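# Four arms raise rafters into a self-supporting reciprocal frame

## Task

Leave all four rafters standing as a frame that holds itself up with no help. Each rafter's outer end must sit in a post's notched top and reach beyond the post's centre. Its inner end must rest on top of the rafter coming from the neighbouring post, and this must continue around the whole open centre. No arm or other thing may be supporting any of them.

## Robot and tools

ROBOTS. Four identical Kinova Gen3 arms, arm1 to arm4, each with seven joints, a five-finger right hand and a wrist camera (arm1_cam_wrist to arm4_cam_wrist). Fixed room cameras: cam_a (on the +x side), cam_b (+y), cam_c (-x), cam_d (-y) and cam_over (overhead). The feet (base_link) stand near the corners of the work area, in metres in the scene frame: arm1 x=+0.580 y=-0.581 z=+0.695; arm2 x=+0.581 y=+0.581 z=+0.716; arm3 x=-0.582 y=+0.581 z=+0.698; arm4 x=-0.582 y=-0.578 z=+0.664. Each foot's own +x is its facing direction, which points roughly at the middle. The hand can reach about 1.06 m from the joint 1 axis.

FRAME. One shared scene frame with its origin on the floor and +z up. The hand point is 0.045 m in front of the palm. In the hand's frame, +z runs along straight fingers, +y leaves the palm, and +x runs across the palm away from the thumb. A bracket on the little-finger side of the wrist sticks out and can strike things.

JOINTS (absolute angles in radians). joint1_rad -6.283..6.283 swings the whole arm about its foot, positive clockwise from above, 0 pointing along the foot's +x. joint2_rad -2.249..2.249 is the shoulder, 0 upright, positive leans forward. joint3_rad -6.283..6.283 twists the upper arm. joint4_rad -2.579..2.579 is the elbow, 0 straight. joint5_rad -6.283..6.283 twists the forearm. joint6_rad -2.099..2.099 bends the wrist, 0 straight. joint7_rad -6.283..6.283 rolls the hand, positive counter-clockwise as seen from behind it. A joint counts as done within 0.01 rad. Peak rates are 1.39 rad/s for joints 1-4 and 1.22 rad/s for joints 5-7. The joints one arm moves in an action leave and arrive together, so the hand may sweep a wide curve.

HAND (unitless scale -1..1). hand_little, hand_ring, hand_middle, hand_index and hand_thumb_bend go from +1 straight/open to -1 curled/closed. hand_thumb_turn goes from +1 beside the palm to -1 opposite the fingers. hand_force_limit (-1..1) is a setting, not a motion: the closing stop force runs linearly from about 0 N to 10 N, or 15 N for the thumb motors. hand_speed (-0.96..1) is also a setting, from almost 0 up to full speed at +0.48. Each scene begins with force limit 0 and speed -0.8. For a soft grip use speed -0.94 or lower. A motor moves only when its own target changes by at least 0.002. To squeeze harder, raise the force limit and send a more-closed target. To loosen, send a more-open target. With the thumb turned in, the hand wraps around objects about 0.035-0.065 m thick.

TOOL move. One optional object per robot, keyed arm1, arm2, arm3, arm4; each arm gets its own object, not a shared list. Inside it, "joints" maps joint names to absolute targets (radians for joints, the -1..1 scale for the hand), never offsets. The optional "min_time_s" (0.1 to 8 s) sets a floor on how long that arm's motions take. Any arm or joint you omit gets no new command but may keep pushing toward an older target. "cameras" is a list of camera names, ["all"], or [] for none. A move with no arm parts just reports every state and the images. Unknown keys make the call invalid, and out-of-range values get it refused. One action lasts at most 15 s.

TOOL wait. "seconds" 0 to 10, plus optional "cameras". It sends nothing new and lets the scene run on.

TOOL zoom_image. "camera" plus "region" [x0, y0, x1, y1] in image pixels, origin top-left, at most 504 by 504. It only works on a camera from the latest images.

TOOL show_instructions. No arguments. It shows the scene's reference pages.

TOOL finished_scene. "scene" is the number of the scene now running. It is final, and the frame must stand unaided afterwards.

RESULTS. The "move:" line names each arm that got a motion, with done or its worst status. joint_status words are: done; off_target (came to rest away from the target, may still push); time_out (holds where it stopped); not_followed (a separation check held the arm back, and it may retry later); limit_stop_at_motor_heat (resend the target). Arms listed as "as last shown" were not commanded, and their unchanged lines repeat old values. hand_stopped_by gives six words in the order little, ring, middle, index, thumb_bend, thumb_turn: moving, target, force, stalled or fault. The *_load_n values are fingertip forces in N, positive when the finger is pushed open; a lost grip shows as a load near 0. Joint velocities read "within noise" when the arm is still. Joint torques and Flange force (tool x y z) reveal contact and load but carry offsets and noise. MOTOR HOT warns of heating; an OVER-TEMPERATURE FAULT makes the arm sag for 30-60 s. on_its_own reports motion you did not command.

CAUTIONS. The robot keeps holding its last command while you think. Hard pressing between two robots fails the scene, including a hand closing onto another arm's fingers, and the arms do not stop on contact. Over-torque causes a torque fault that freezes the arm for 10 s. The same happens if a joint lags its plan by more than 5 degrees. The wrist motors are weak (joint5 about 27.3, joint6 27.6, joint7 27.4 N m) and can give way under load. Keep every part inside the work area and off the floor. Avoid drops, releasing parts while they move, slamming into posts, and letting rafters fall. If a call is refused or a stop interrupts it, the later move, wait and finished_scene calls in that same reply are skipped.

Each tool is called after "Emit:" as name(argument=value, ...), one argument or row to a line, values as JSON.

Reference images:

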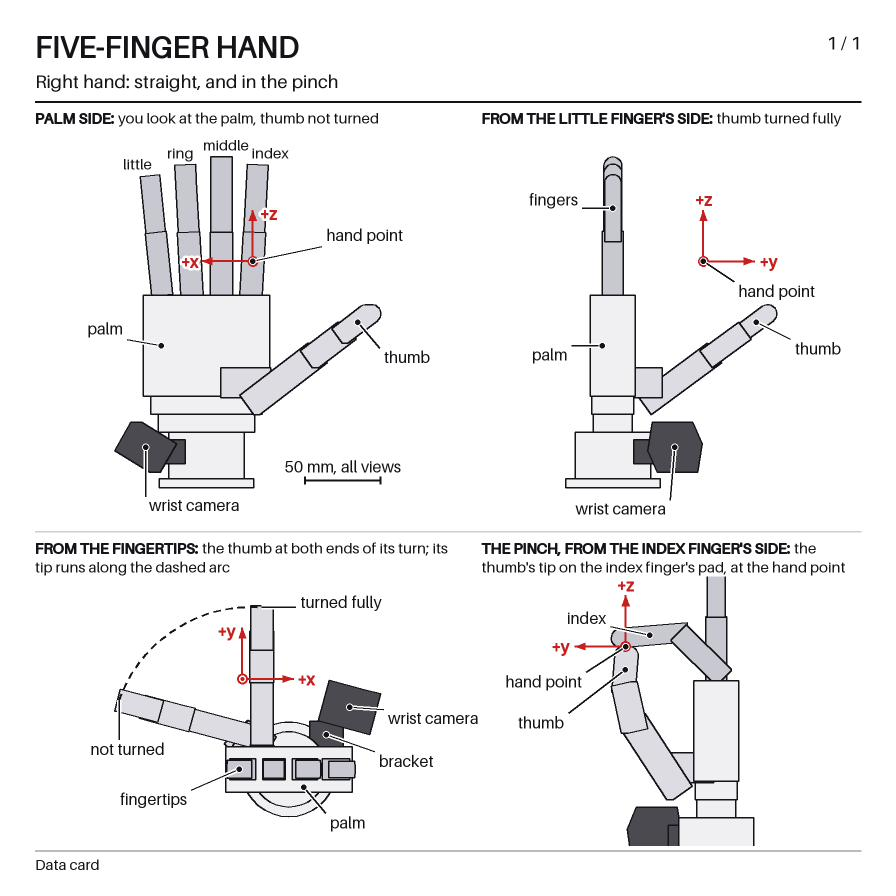

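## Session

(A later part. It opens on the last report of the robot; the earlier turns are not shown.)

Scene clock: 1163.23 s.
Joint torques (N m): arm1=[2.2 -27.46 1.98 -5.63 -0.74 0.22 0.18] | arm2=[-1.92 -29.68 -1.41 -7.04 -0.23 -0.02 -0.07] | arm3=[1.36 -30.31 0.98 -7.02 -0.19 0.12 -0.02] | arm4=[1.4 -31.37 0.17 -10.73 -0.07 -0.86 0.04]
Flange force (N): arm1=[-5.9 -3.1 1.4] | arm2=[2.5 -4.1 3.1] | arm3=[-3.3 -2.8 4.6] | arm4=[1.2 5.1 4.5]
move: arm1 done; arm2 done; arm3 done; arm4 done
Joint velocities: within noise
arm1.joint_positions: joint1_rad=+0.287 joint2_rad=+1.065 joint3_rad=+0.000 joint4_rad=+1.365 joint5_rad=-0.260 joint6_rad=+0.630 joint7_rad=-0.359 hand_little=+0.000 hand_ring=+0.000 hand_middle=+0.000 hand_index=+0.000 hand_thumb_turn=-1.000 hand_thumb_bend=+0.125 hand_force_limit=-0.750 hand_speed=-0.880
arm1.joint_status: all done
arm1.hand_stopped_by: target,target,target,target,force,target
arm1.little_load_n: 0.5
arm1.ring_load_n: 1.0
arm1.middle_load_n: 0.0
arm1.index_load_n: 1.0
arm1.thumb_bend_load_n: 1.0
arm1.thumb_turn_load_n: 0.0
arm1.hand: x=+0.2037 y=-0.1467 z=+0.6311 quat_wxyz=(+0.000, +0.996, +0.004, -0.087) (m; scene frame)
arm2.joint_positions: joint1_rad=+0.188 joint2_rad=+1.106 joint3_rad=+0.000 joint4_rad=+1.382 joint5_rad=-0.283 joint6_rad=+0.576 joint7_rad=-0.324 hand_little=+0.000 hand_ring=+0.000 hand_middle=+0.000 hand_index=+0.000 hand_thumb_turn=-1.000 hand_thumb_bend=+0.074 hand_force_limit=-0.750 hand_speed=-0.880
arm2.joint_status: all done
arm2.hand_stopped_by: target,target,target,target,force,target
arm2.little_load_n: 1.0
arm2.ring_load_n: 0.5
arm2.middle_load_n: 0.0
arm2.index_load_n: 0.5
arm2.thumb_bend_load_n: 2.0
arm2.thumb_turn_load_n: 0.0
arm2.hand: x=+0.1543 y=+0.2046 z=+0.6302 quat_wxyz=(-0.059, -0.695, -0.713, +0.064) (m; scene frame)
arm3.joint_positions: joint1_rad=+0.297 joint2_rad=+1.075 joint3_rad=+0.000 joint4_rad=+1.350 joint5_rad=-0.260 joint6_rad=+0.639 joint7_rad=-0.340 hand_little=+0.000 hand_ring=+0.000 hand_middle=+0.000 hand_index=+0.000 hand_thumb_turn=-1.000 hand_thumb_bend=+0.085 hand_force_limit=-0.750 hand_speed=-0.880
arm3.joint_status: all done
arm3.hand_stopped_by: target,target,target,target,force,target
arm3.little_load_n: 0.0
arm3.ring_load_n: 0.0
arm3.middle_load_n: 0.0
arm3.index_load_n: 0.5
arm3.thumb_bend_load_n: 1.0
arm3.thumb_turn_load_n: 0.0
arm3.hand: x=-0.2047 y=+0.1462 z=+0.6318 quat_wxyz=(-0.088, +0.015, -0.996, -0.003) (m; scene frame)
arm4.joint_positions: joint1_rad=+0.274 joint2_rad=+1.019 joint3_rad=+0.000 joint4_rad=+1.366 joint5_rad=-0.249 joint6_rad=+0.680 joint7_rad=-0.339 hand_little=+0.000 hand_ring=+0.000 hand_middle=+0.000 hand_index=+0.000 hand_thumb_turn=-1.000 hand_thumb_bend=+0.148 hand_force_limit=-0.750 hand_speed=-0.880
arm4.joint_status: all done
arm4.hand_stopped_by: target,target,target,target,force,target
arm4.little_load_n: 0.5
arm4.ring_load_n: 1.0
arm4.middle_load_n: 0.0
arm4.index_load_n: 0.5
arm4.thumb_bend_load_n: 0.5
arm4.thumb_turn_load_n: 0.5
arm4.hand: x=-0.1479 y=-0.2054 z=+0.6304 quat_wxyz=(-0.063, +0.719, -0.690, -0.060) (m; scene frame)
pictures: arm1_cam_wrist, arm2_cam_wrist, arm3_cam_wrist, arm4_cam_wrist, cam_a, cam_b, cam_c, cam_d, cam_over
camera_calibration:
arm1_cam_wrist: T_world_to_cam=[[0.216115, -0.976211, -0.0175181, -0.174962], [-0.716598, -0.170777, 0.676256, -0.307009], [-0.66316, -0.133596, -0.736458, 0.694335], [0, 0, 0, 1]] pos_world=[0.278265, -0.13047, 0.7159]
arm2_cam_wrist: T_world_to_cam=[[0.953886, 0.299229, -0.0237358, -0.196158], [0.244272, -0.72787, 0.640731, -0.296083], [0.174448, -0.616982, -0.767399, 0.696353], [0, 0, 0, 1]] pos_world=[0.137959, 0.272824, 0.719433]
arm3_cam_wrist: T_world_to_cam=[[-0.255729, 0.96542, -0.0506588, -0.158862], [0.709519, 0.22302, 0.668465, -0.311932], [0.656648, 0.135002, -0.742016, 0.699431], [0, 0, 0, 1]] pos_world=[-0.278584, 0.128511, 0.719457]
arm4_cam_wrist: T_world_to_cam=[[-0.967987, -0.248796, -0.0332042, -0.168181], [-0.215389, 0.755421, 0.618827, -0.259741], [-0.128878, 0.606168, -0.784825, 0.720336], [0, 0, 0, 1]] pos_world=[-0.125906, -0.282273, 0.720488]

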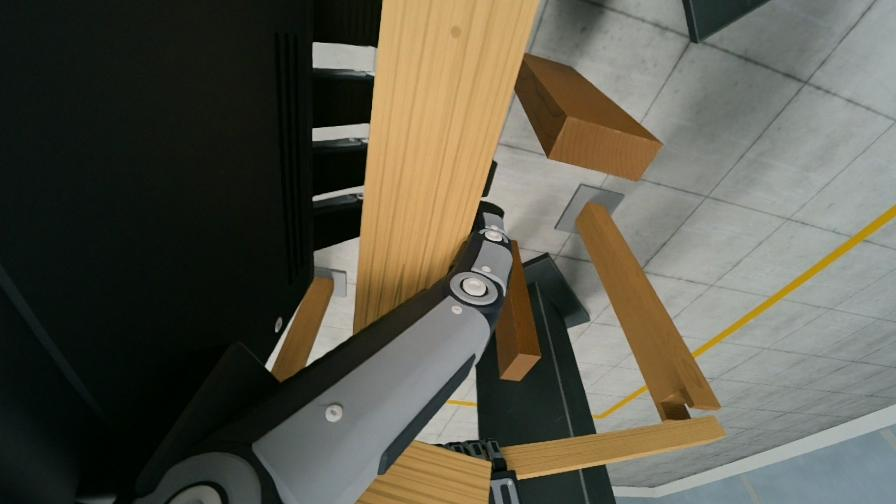

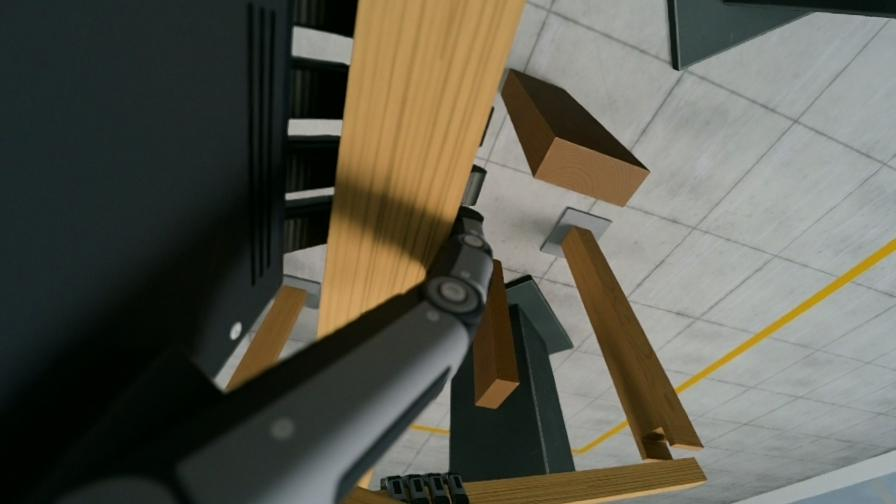

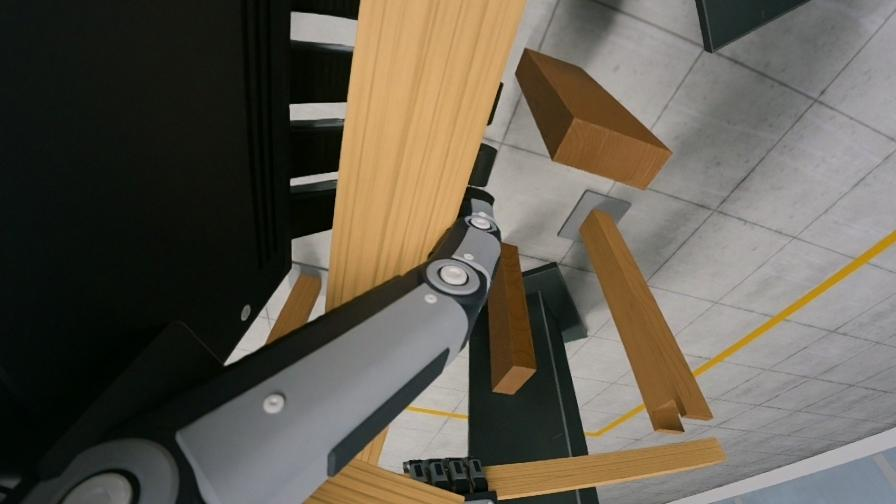

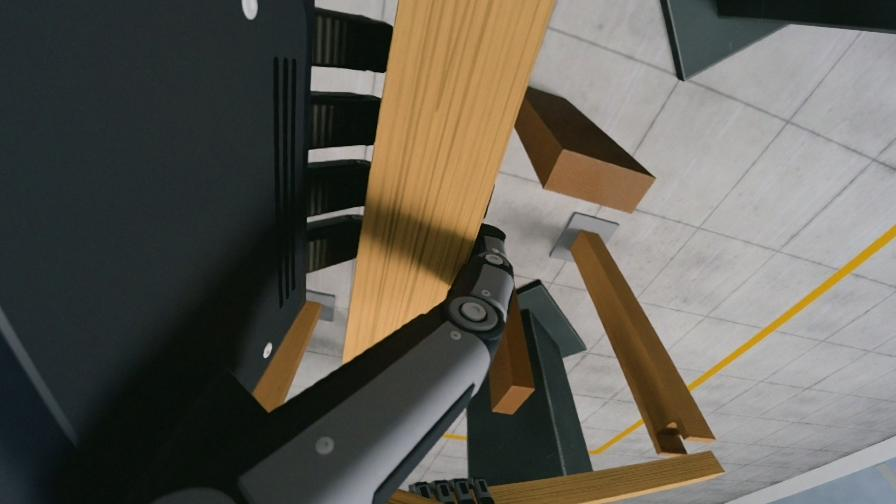

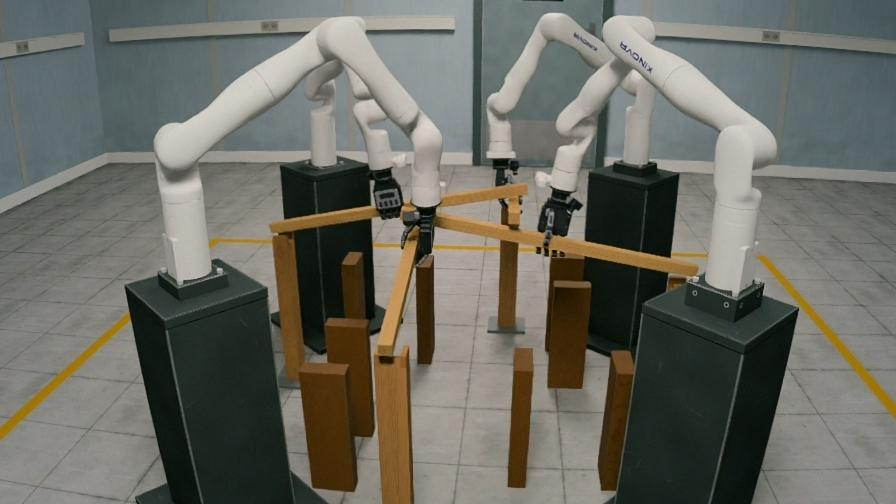

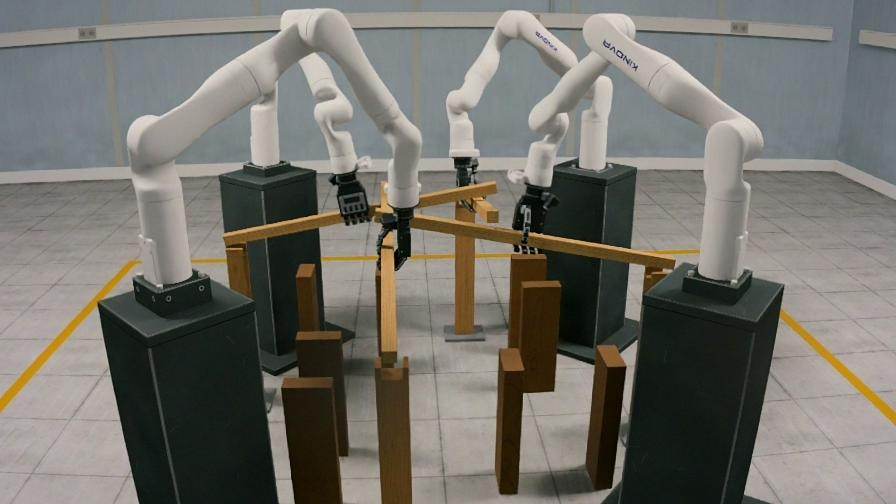

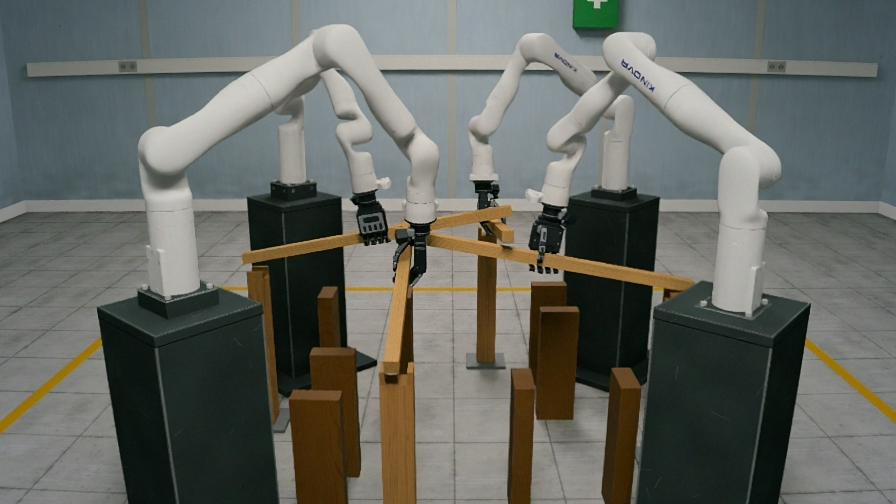

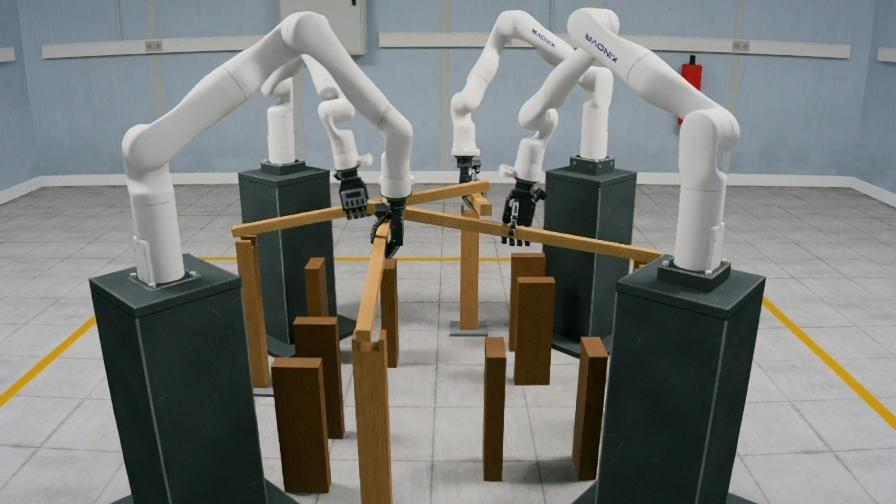

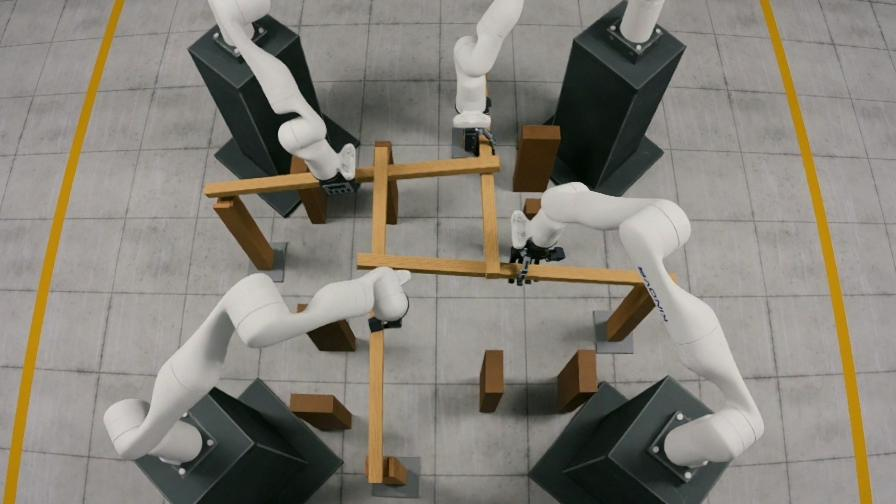

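Emit:
move(
  arm1={"joints":{"joint1_rad":0.2932,"joint2_rad":1.0754,"joint4_rad":1.3366,"joint5_rad":-0.2534,"joint6_rad":0.6488,"joint7_rad":-0.3605},"min_time_s":2},
  arm2={"joints":{"joint1_rad":0.1919,"joint2_rad":1.1121,"joint4_rad":1.3646,"joint5_rad":-0.2779,"joint6_rad":0.5877,"joint7_rad":-0.3258},"min_time_s":2},
  arm3={"joints":{"joint1_rad":0.3046,"joint2_rad":1.0864,"joint4_rad":1.3179,"joint5_rad":-0.2527,"joint6_rad":0.6598,"joint7_rad":-0.3412},"min_time_s":2},
  arm4={"joints":{"joint1_rad":0.2814,"joint2_rad":1.0317,"joint4_rad":1.3337,"joint5_rad":-0.2425,"joint6_rad":0.7004,"joint7_rad":-0.3394},"min_time_s":2},
  cameras=["cam_a","cam_b","cam_c","cam_d","cam_over"],
)

Emit:
zoom_image(
  camera="cam_a",
  region=[370, 330, 420, 380],
)

Emit:
zoom_image(
  camera="cam_b",
  region=[370, 330, 420, 380],
)

Emit:
zoom_image(
  camera="cam_c",
  region=[375, 345, 425, 395],
)

Emit:
zoom_image(
  camera="cam_d",
  region=[345, 310, 395, 360],
)

Emit:
zoom_image(
  camera="cam_over",
  region=[340, 140, 500, 300],
)

Scene clock: 1224.13 s.
Joint torques (N m): arm1=[2.2 -27.86 1.99 -5.77 -0.71 0.16 0.19] | arm2=[-2 -29.82 -1.49 -7.22 -0.24 -0.06 -0.13] | arm3=[1.34 -30.64 1.03 -7.25 -0.17 0.07 -0.05] | arm4=[1.41 -31.75 0.21 -10.96 -0.05 -0.92 0.08]
Flange force (N): arm1=[-6.1 -3.6 1.6] | arm2=[2.7 -3.9 3.0] | arm3=[-3.2 -2.9 4.6] | arm4=[1.2 5.2 4.4]
move: arm1 done; arm2 done; arm3 done; arm4 done
Joint velocities: within noise
arm1.joint_positions: joint1_rad=+0.293 joint2_rad=+1.075 joint3_rad=+0.000 joint4_rad=+1.337 joint5_rad=-0.253 joint6_rad=+0.649 joint7_rad=-0.360 hand_little=+0.000 hand_ring=+0.000 hand_middle=+0.000 hand_index=+0.000 hand_thumb_turn=-1.000 hand_thumb_bend=+0.125 hand_force_limit=-0.750 hand_speed=-0.880
arm1.joint_status: all done
arm1.hand_stopped_by: target,target,target,target,force,target
arm1.little_load_n: 0.5
arm1.ring_load_n: 1.0
arm1.middle_load_n: 0.0
arm1.index_load_n: 0.5
arm1.thumb_bend_load_n: 1.0
arm1.thumb_turn_load_n: 0.0
arm1.hand: x=+0.2036 y=-0.1392 z=+0.6311 quat_wxyz=(+0.000, +0.996, +0.004, -0.087) (m; scene frame)
arm2.joint_positions: joint1_rad=+0.192 joint2_rad=+1.112 joint3_rad=+0.000 joint4_rad=+1.365 joint5_rad=-0.278 joint6_rad=+0.588 joint7_rad=-0.326 hand_little=+0.000 hand_ring=+0.000 hand_middle=+0.000 hand_index=+0.000 hand_thumb_turn=-1.000 hand_thumb_bend=+0.074 hand_force_limit=-0.750 hand_speed=-0.880
arm2.joint_status: all done
arm2.hand_stopped_by: target,target,target,target,force,target
arm2.little_load_n: 1.0
arm2.ring_load_n: 0.5
arm2.middle_load_n: 0.0
arm2.index_load_n: 0.5
arm2.thumb_bend_load_n: 1.5
arm2.thumb_turn_load_n: 0.5
arm2.hand: x=+0.1497 y=+0.2046 z=+0.6302 quat_wxyz=(-0.059, -0.695, -0.713, +0.064) (m; scene frame)
arm3.joint_positions: joint1_rad=+0.305 joint2_rad=+1.086 joint3_rad=+0.000 joint4_rad=+1.318 joint5_rad=-0.253 joint6_rad=+0.660 joint7_rad=-0.341 hand_little=+0.000 hand_ring=+0.000 hand_middle=+0.000 hand_index=+0.000 hand_thumb_turn=-1.000 hand_thumb_bend=+0.085 hand_force_limit=-0.750 hand_speed=-0.880
arm3.joint_status: all done
arm3.hand_stopped_by: target,target,target,target,force,target
arm3.little_load_n: 0.0
arm3.ring_load_n: 0.5
arm3.middle_load_n: 0.0
arm3.index_load_n: 0.5
arm3.thumb_bend_load_n: 1.0
arm3.thumb_turn_load_n: 0.0
arm3.hand: x=-0.2046 y=+0.1379 z=+0.6317 quat_wxyz=(-0.088, +0.015, -0.996, -0.003) (m; scene frame)
arm4.joint_positions: joint1_rad=+0.281 joint2_rad=+1.032 joint3_rad=+0.000 joint4_rad=+1.334 joint5_rad=-0.242 joint6_rad=+0.700 joint7_rad=-0.339 hand_little=+0.000 hand_ring=+0.000 hand_middle=+0.000 hand_index=+0.000 hand_thumb_turn=-1.000 hand_thumb_bend=+0.148 hand_force_limit=-0.750 hand_speed=-0.880
arm4.joint_status: all done
arm4.hand_stopped_by: target,target,target,target,force,target
arm4.little_load_n: 0.5
arm4.ring_load_n: 0.5
arm4.middle_load_n: 0.0
arm4.index_load_n: 0.5
arm4.thumb_bend_load_n: 0.5
arm4.thumb_turn_load_n: 0.5
arm4.hand: x=-0.1395 y=-0.2052 z=+0.6304 quat_wxyz=(-0.063, +0.719, -0.690, -0.060) (m; scene frame)
pictures: cam_a, cam_b, cam_c, cam_d, cam_over

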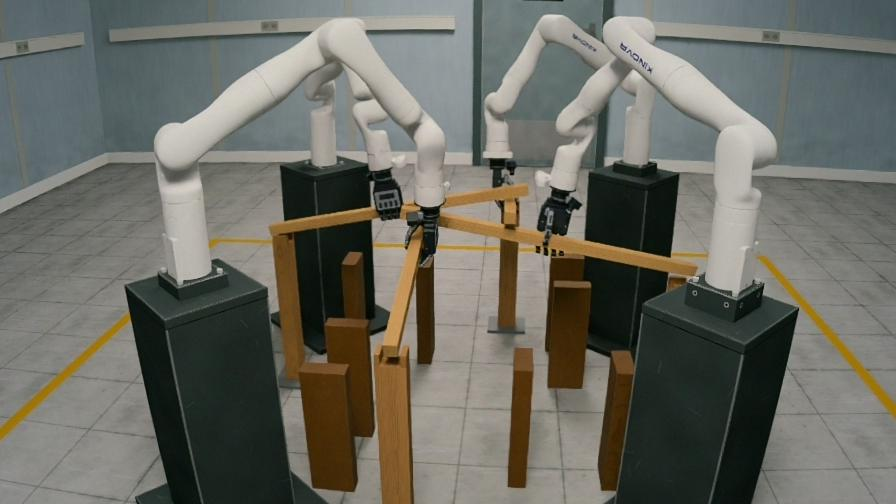

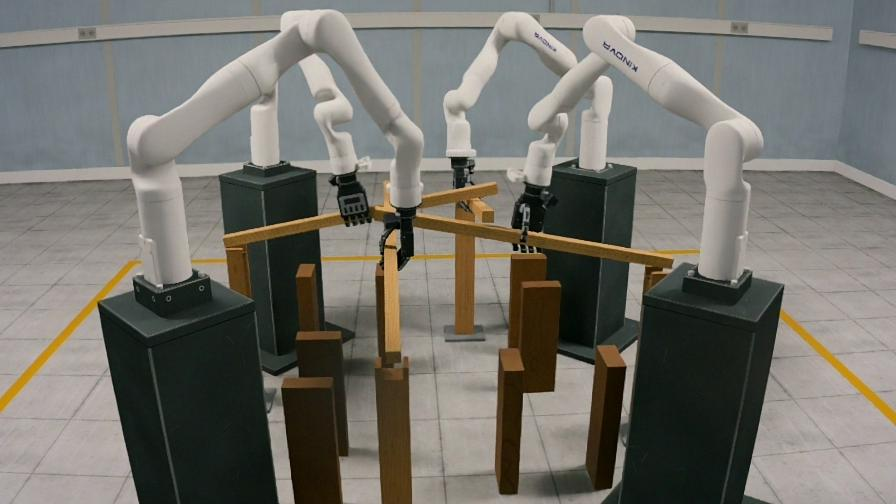

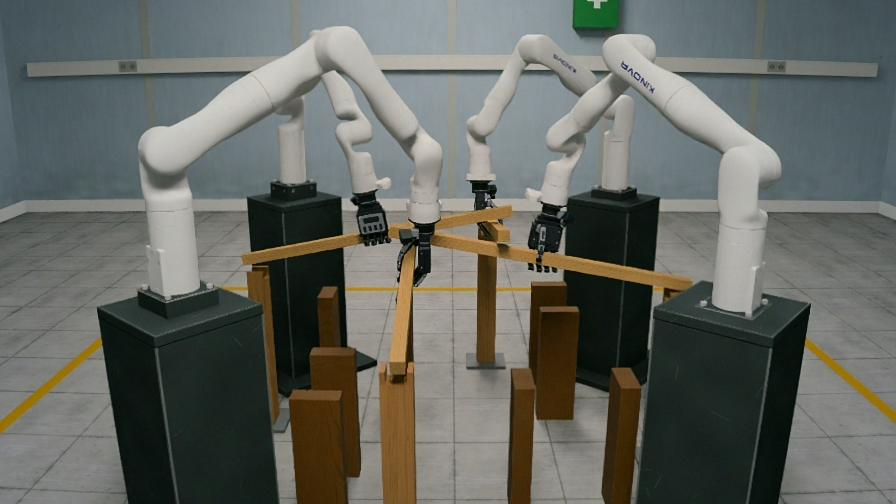

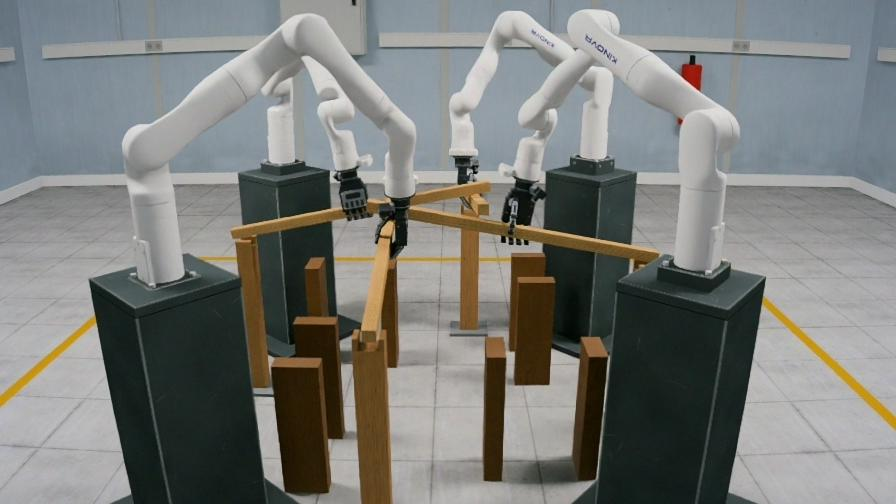

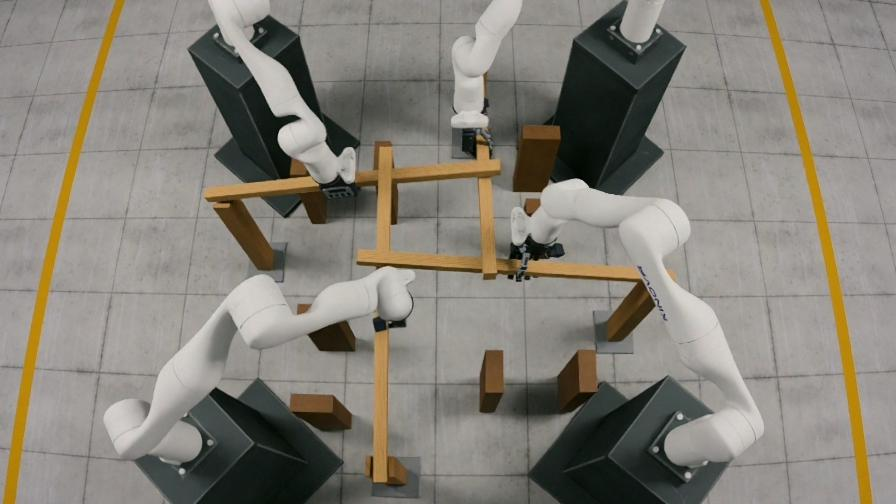

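Scaled by 10.080 from the camera's 896x504 image, which has a finer 1280x720 frame.

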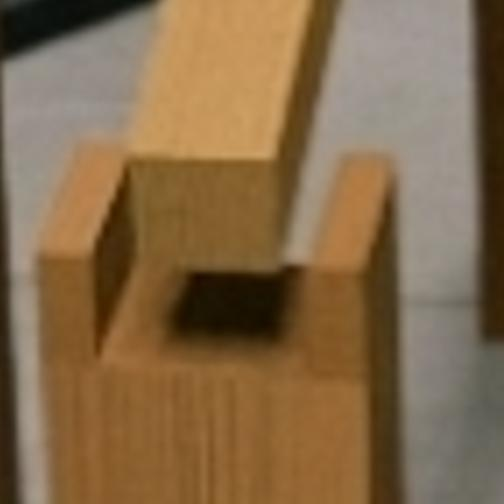

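Scaled by 10.080 from the camera's 896x504 image, which has a finer 1280x720 frame.

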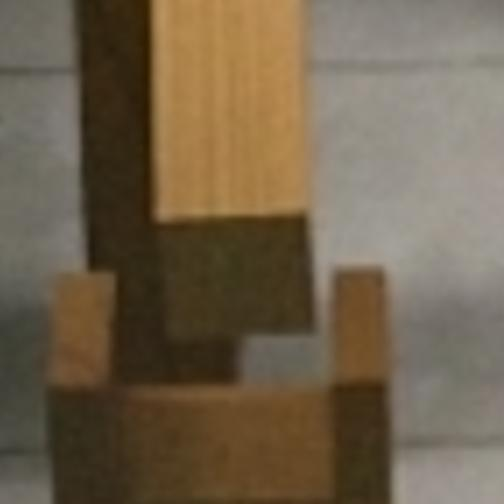

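Scaled by 10.080 from the camera's 896x504 image, which has a finer 1280x720 frame.

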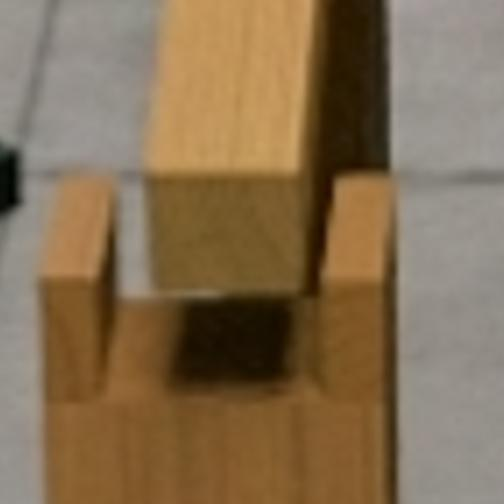

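Scaled by 10.080 from the camera's 896x504 image, which has a finer 1280x720 frame.

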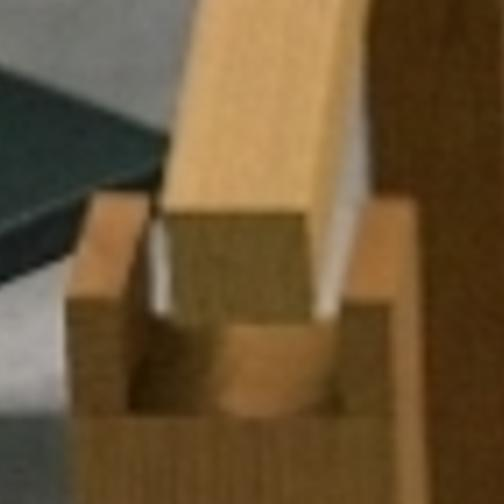

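Scaled by 3.150 from the camera's 896x504 image, which has a finer 1280x720 frame.

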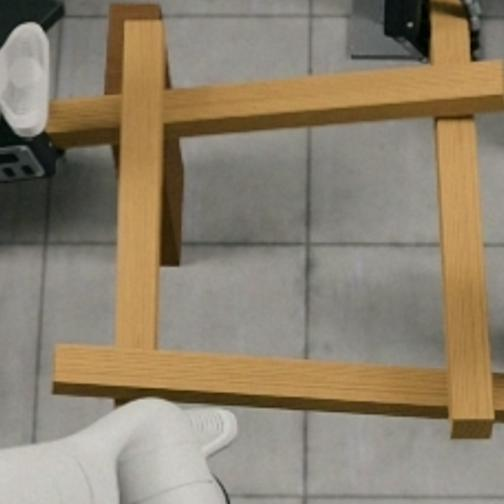

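Emit:
move(
  arm1={"joints":{"joint1_rad":0.2932,"joint2_rad":1.1009,"joint4_rad":1.3329,"joint5_rad":-0.2610,"joint6_rad":0.6270,"joint7_rad":-0.3511},"min_time_s":2},
  arm2={"joints":{"joint1_rad":0.1901,"joint2_rad":1.1370,"joint4_rad":1.3640,"joint5_rad":-0.2888,"joint6_rad":0.5642,"joint7_rad":-0.3146},"min_time_s":2},
  arm3={"joints":{"joint1_rad":0.3046,"joint2_rad":1.1126,"joint4_rad":1.3124,"joint5_rad":-0.2603,"joint6_rad":0.6398,"joint7_rad":-0.3317},"min_time_s":2},
  arm4={"joints":{"joint1_rad":0.2814,"joint2_rad":1.0570,"joint4_rad":1.3314,"joint5_rad":-0.2500,"joint6_rad":0.6782,"joint7_rad":-0.3298},"min_time_s":2},
  cameras=["cam_a","cam_b","cam_c","cam_d","cam_over"],
)

Emit:
zoom_image(
  camera="cam_a",
  region=[370, 330, 420, 380],
)

Emit:
zoom_image(
  camera="cam_b",
  region=[370, 330, 420, 380],
)

Emit:
zoom_image(
  camera="cam_c",
  region=[375, 345, 425, 395],
)

Emit:
zoom_image(
  camera="cam_d",
  region=[345, 310, 395, 360],
)

Scene clock: 1254.93 s.
Joint torques (N m): arm1=[2.19 -27.87 2.15 -5.5 -0.67 0.23 0.16] | arm2=[-2 -29.9 -1.41 -6.93 -0.21 -0.01 -0.12] | arm3=[1.31 -30.71 1.01 -7.01 -0.15 0.14 -0.04] | arm4=[1.43 -31.88 0.19 -10.63 -0.03 -0.92 0.08]
Flange force (N): arm1=[-5.9 -3.6 1.7] | arm2=[2.7 -4.1 3.2] | arm3=[-3.1 -2.9 4.7] | arm4=[0.8 4.6 4.4]
move: arm1 done; arm2 done; arm3 done; arm4 done
Joint velocities: within noise
arm1.joint_positions: joint1_rad=+0.293 joint2_rad=+1.101 joint3_rad=+0.000 joint4_rad=+1.333 joint5_rad=-0.261 joint6_rad=+0.627 joint7_rad=-0.351 hand_little=+0.000 hand_ring=+0.000 hand_middle=+0.000 hand_index=+0.000 hand_thumb_turn=-1.000 hand_thumb_bend=+0.125 hand_force_limit=-0.750 hand_speed=-0.880
arm1.joint_status: all done
arm1.hand_stopped_by: target,target,target,target,force,target
arm1.little_load_n: 0.0
arm1.ring_load_n: 1.0
arm1.middle_load_n: 0.5
arm1.index_load_n: 0.5
arm1.thumb_bend_load_n: 1.0
arm1.thumb_turn_load_n: 0.0
arm1.hand: x=+0.2037 y=-0.1391 z=+0.6171 quat_wxyz=(+0.000, +0.996, +0.004, -0.087) (m; scene frame)
arm2.joint_positions: joint1_rad=+0.190 joint2_rad=+1.137 joint3_rad=+0.000 joint4_rad=+1.364 joint5_rad=-0.289 joint6_rad=+0.564 joint7_rad=-0.315 hand_little=+0.000 hand_ring=+0.000 hand_middle=+0.000 hand_index=+0.000 hand_thumb_turn=-1.000 hand_thumb_bend=+0.074 hand_force_limit=-0.750 hand_speed=-0.880
arm2.joint_status: all done
arm2.hand_stopped_by: target,target,target,target,force,target
arm2.little_load_n: 0.5
arm2.ring_load_n: 0.5
arm2.middle_load_n: 0.0
arm2.index_load_n: 0.5
arm2.thumb_bend_load_n: 2.0
arm2.thumb_turn_load_n: 0.5
arm2.hand: x=+0.1515 y=+0.2045 z=+0.6161 quat_wxyz=(-0.059, -0.695, -0.713, +0.064) (m; scene frame)
arm3.joint_positions: joint1_rad=+0.305 joint2_rad=+1.113 joint3_rad=+0.000 joint4_rad=+1.312 joint5_rad=-0.260 joint6_rad=+0.640 joint7_rad=-0.332 hand_little=+0.000 hand_ring=+0.000 hand_middle=+0.000 hand_index=+0.000 hand_thumb_turn=-1.000 hand_thumb_bend=+0.085 hand_force_limit=-0.750 hand_speed=-0.880
arm3.joint_status: all done
arm3.hand_stopped_by: target,target,target,target,force,target
arm3.little_load_n: 0.5
arm3.ring_load_n: 0.5
arm3.middle_load_n: 0.0
arm3.index_load_n: 0.5
arm3.thumb_bend_load_n: 1.0
arm3.thumb_turn_load_n: 0.5
arm3.hand: x=-0.2045 y=+0.1379 z=+0.6176 quat_wxyz=(-0.088, +0.015, -0.996, -0.003) (m; scene frame)
arm4.joint_positions: joint1_rad=+0.281 joint2_rad=+1.057 joint3_rad=+0.000 joint4_rad=+1.331 joint5_rad=-0.250 joint6_rad=+0.678 joint7_rad=-0.330 hand_little=+0.000 hand_ring=+0.000 hand_middle=+0.000 hand_index=+0.000 hand_thumb_turn=-1.000 hand_thumb_bend=+0.148 hand_force_limit=-0.750 hand_speed=-0.880
arm4.joint_status: all done
arm4.hand_stopped_by: target,target,target,target,force,target
arm4.little_load_n: 0.5
arm4.ring_load_n: 0.5
arm4.middle_load_n: 0.0
arm4.index_load_n: 0.5
arm4.thumb_bend_load_n: 0.5
arm4.thumb_turn_load_n: 0.5
arm4.hand: x=-0.1393 y=-0.2051 z=+0.6163 quat_wxyz=(-0.063, +0.719, -0.689, -0.060) (m; scene frame)
pictures: cam_a, cam_b, cam_c, cam_d, cam_over

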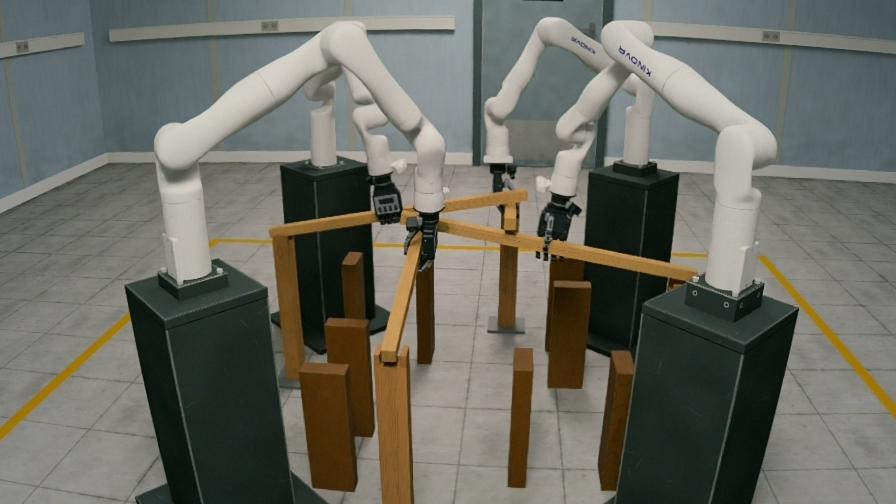

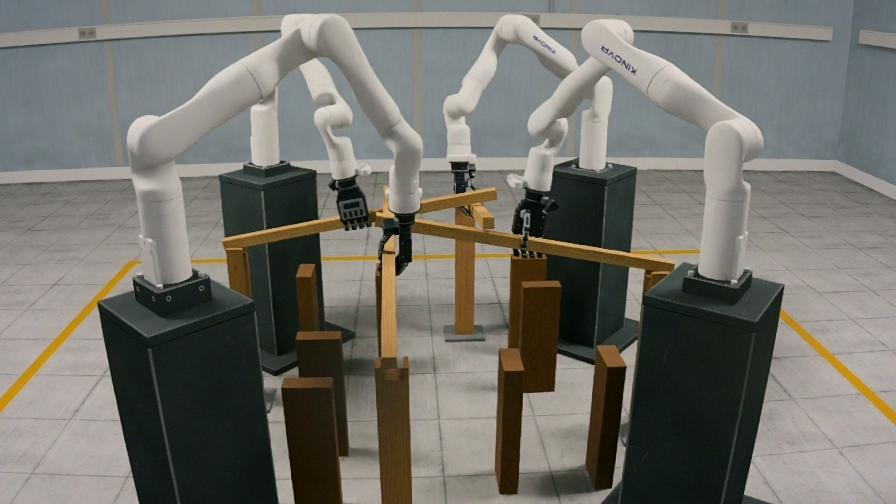

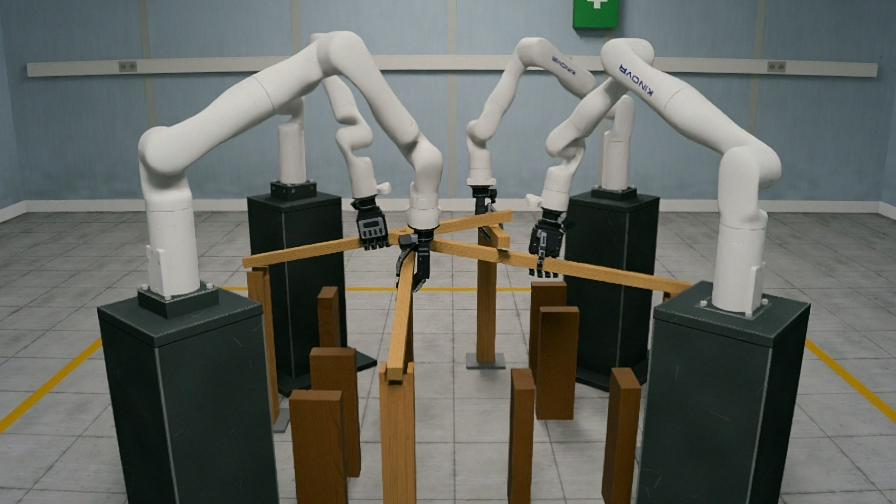

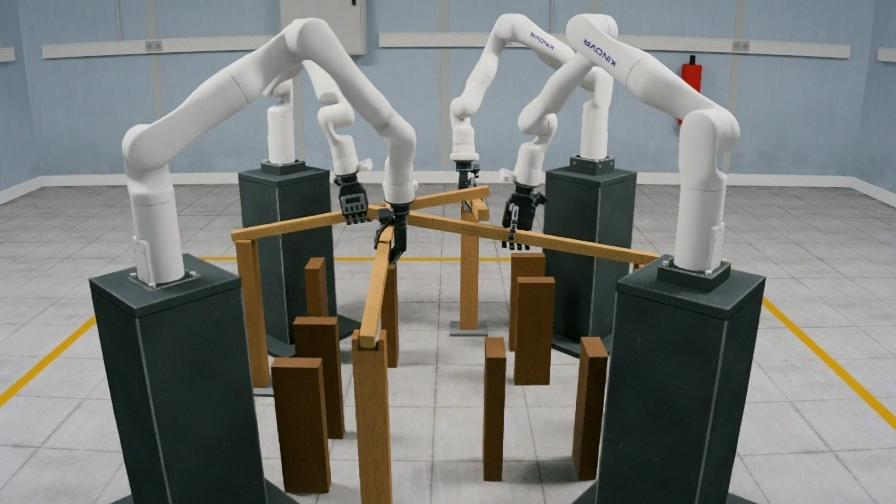

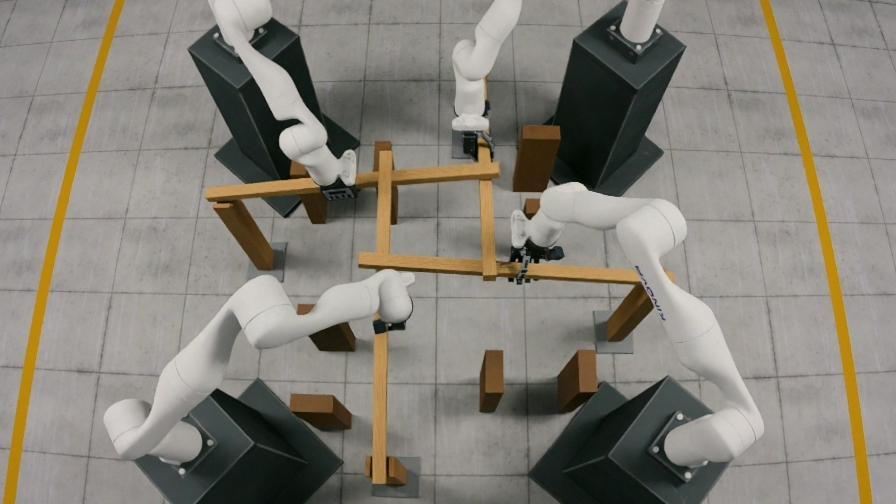

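Scaled by 10.080 from the camera's 896x504 image, which has a finer 1280x720 frame.

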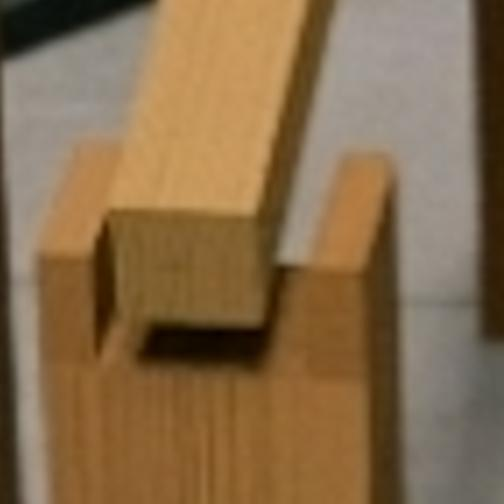

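Scaled by 10.080 from the camera's 896x504 image, which has a finer 1280x720 frame.

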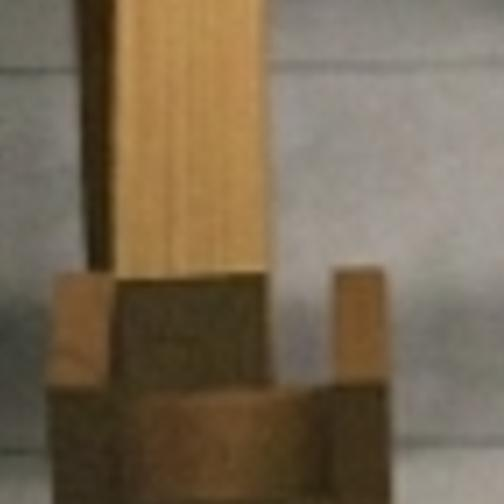

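Scaled by 10.080 from the camera's 896x504 image, which has a finer 1280x720 frame.

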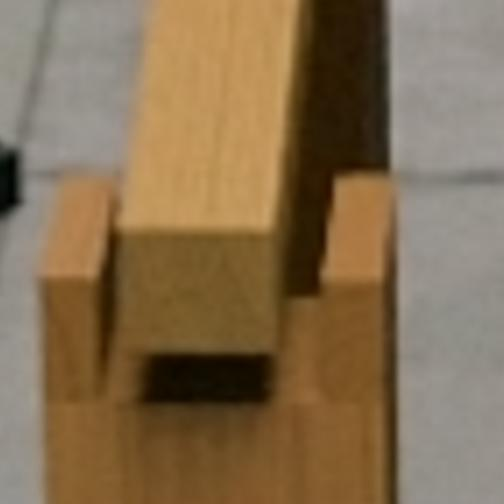

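Scaled by 10.080 from the camera's 896x504 image, which has a finer 1280x720 frame.

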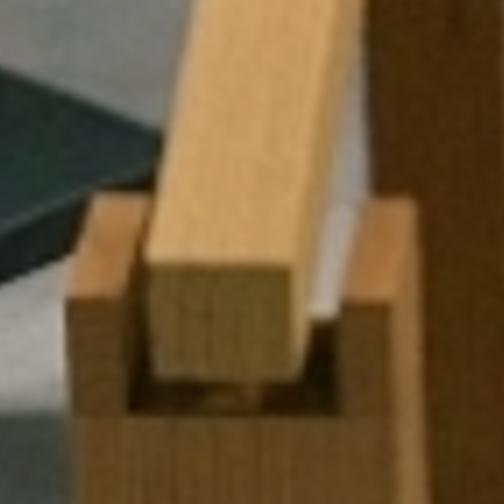

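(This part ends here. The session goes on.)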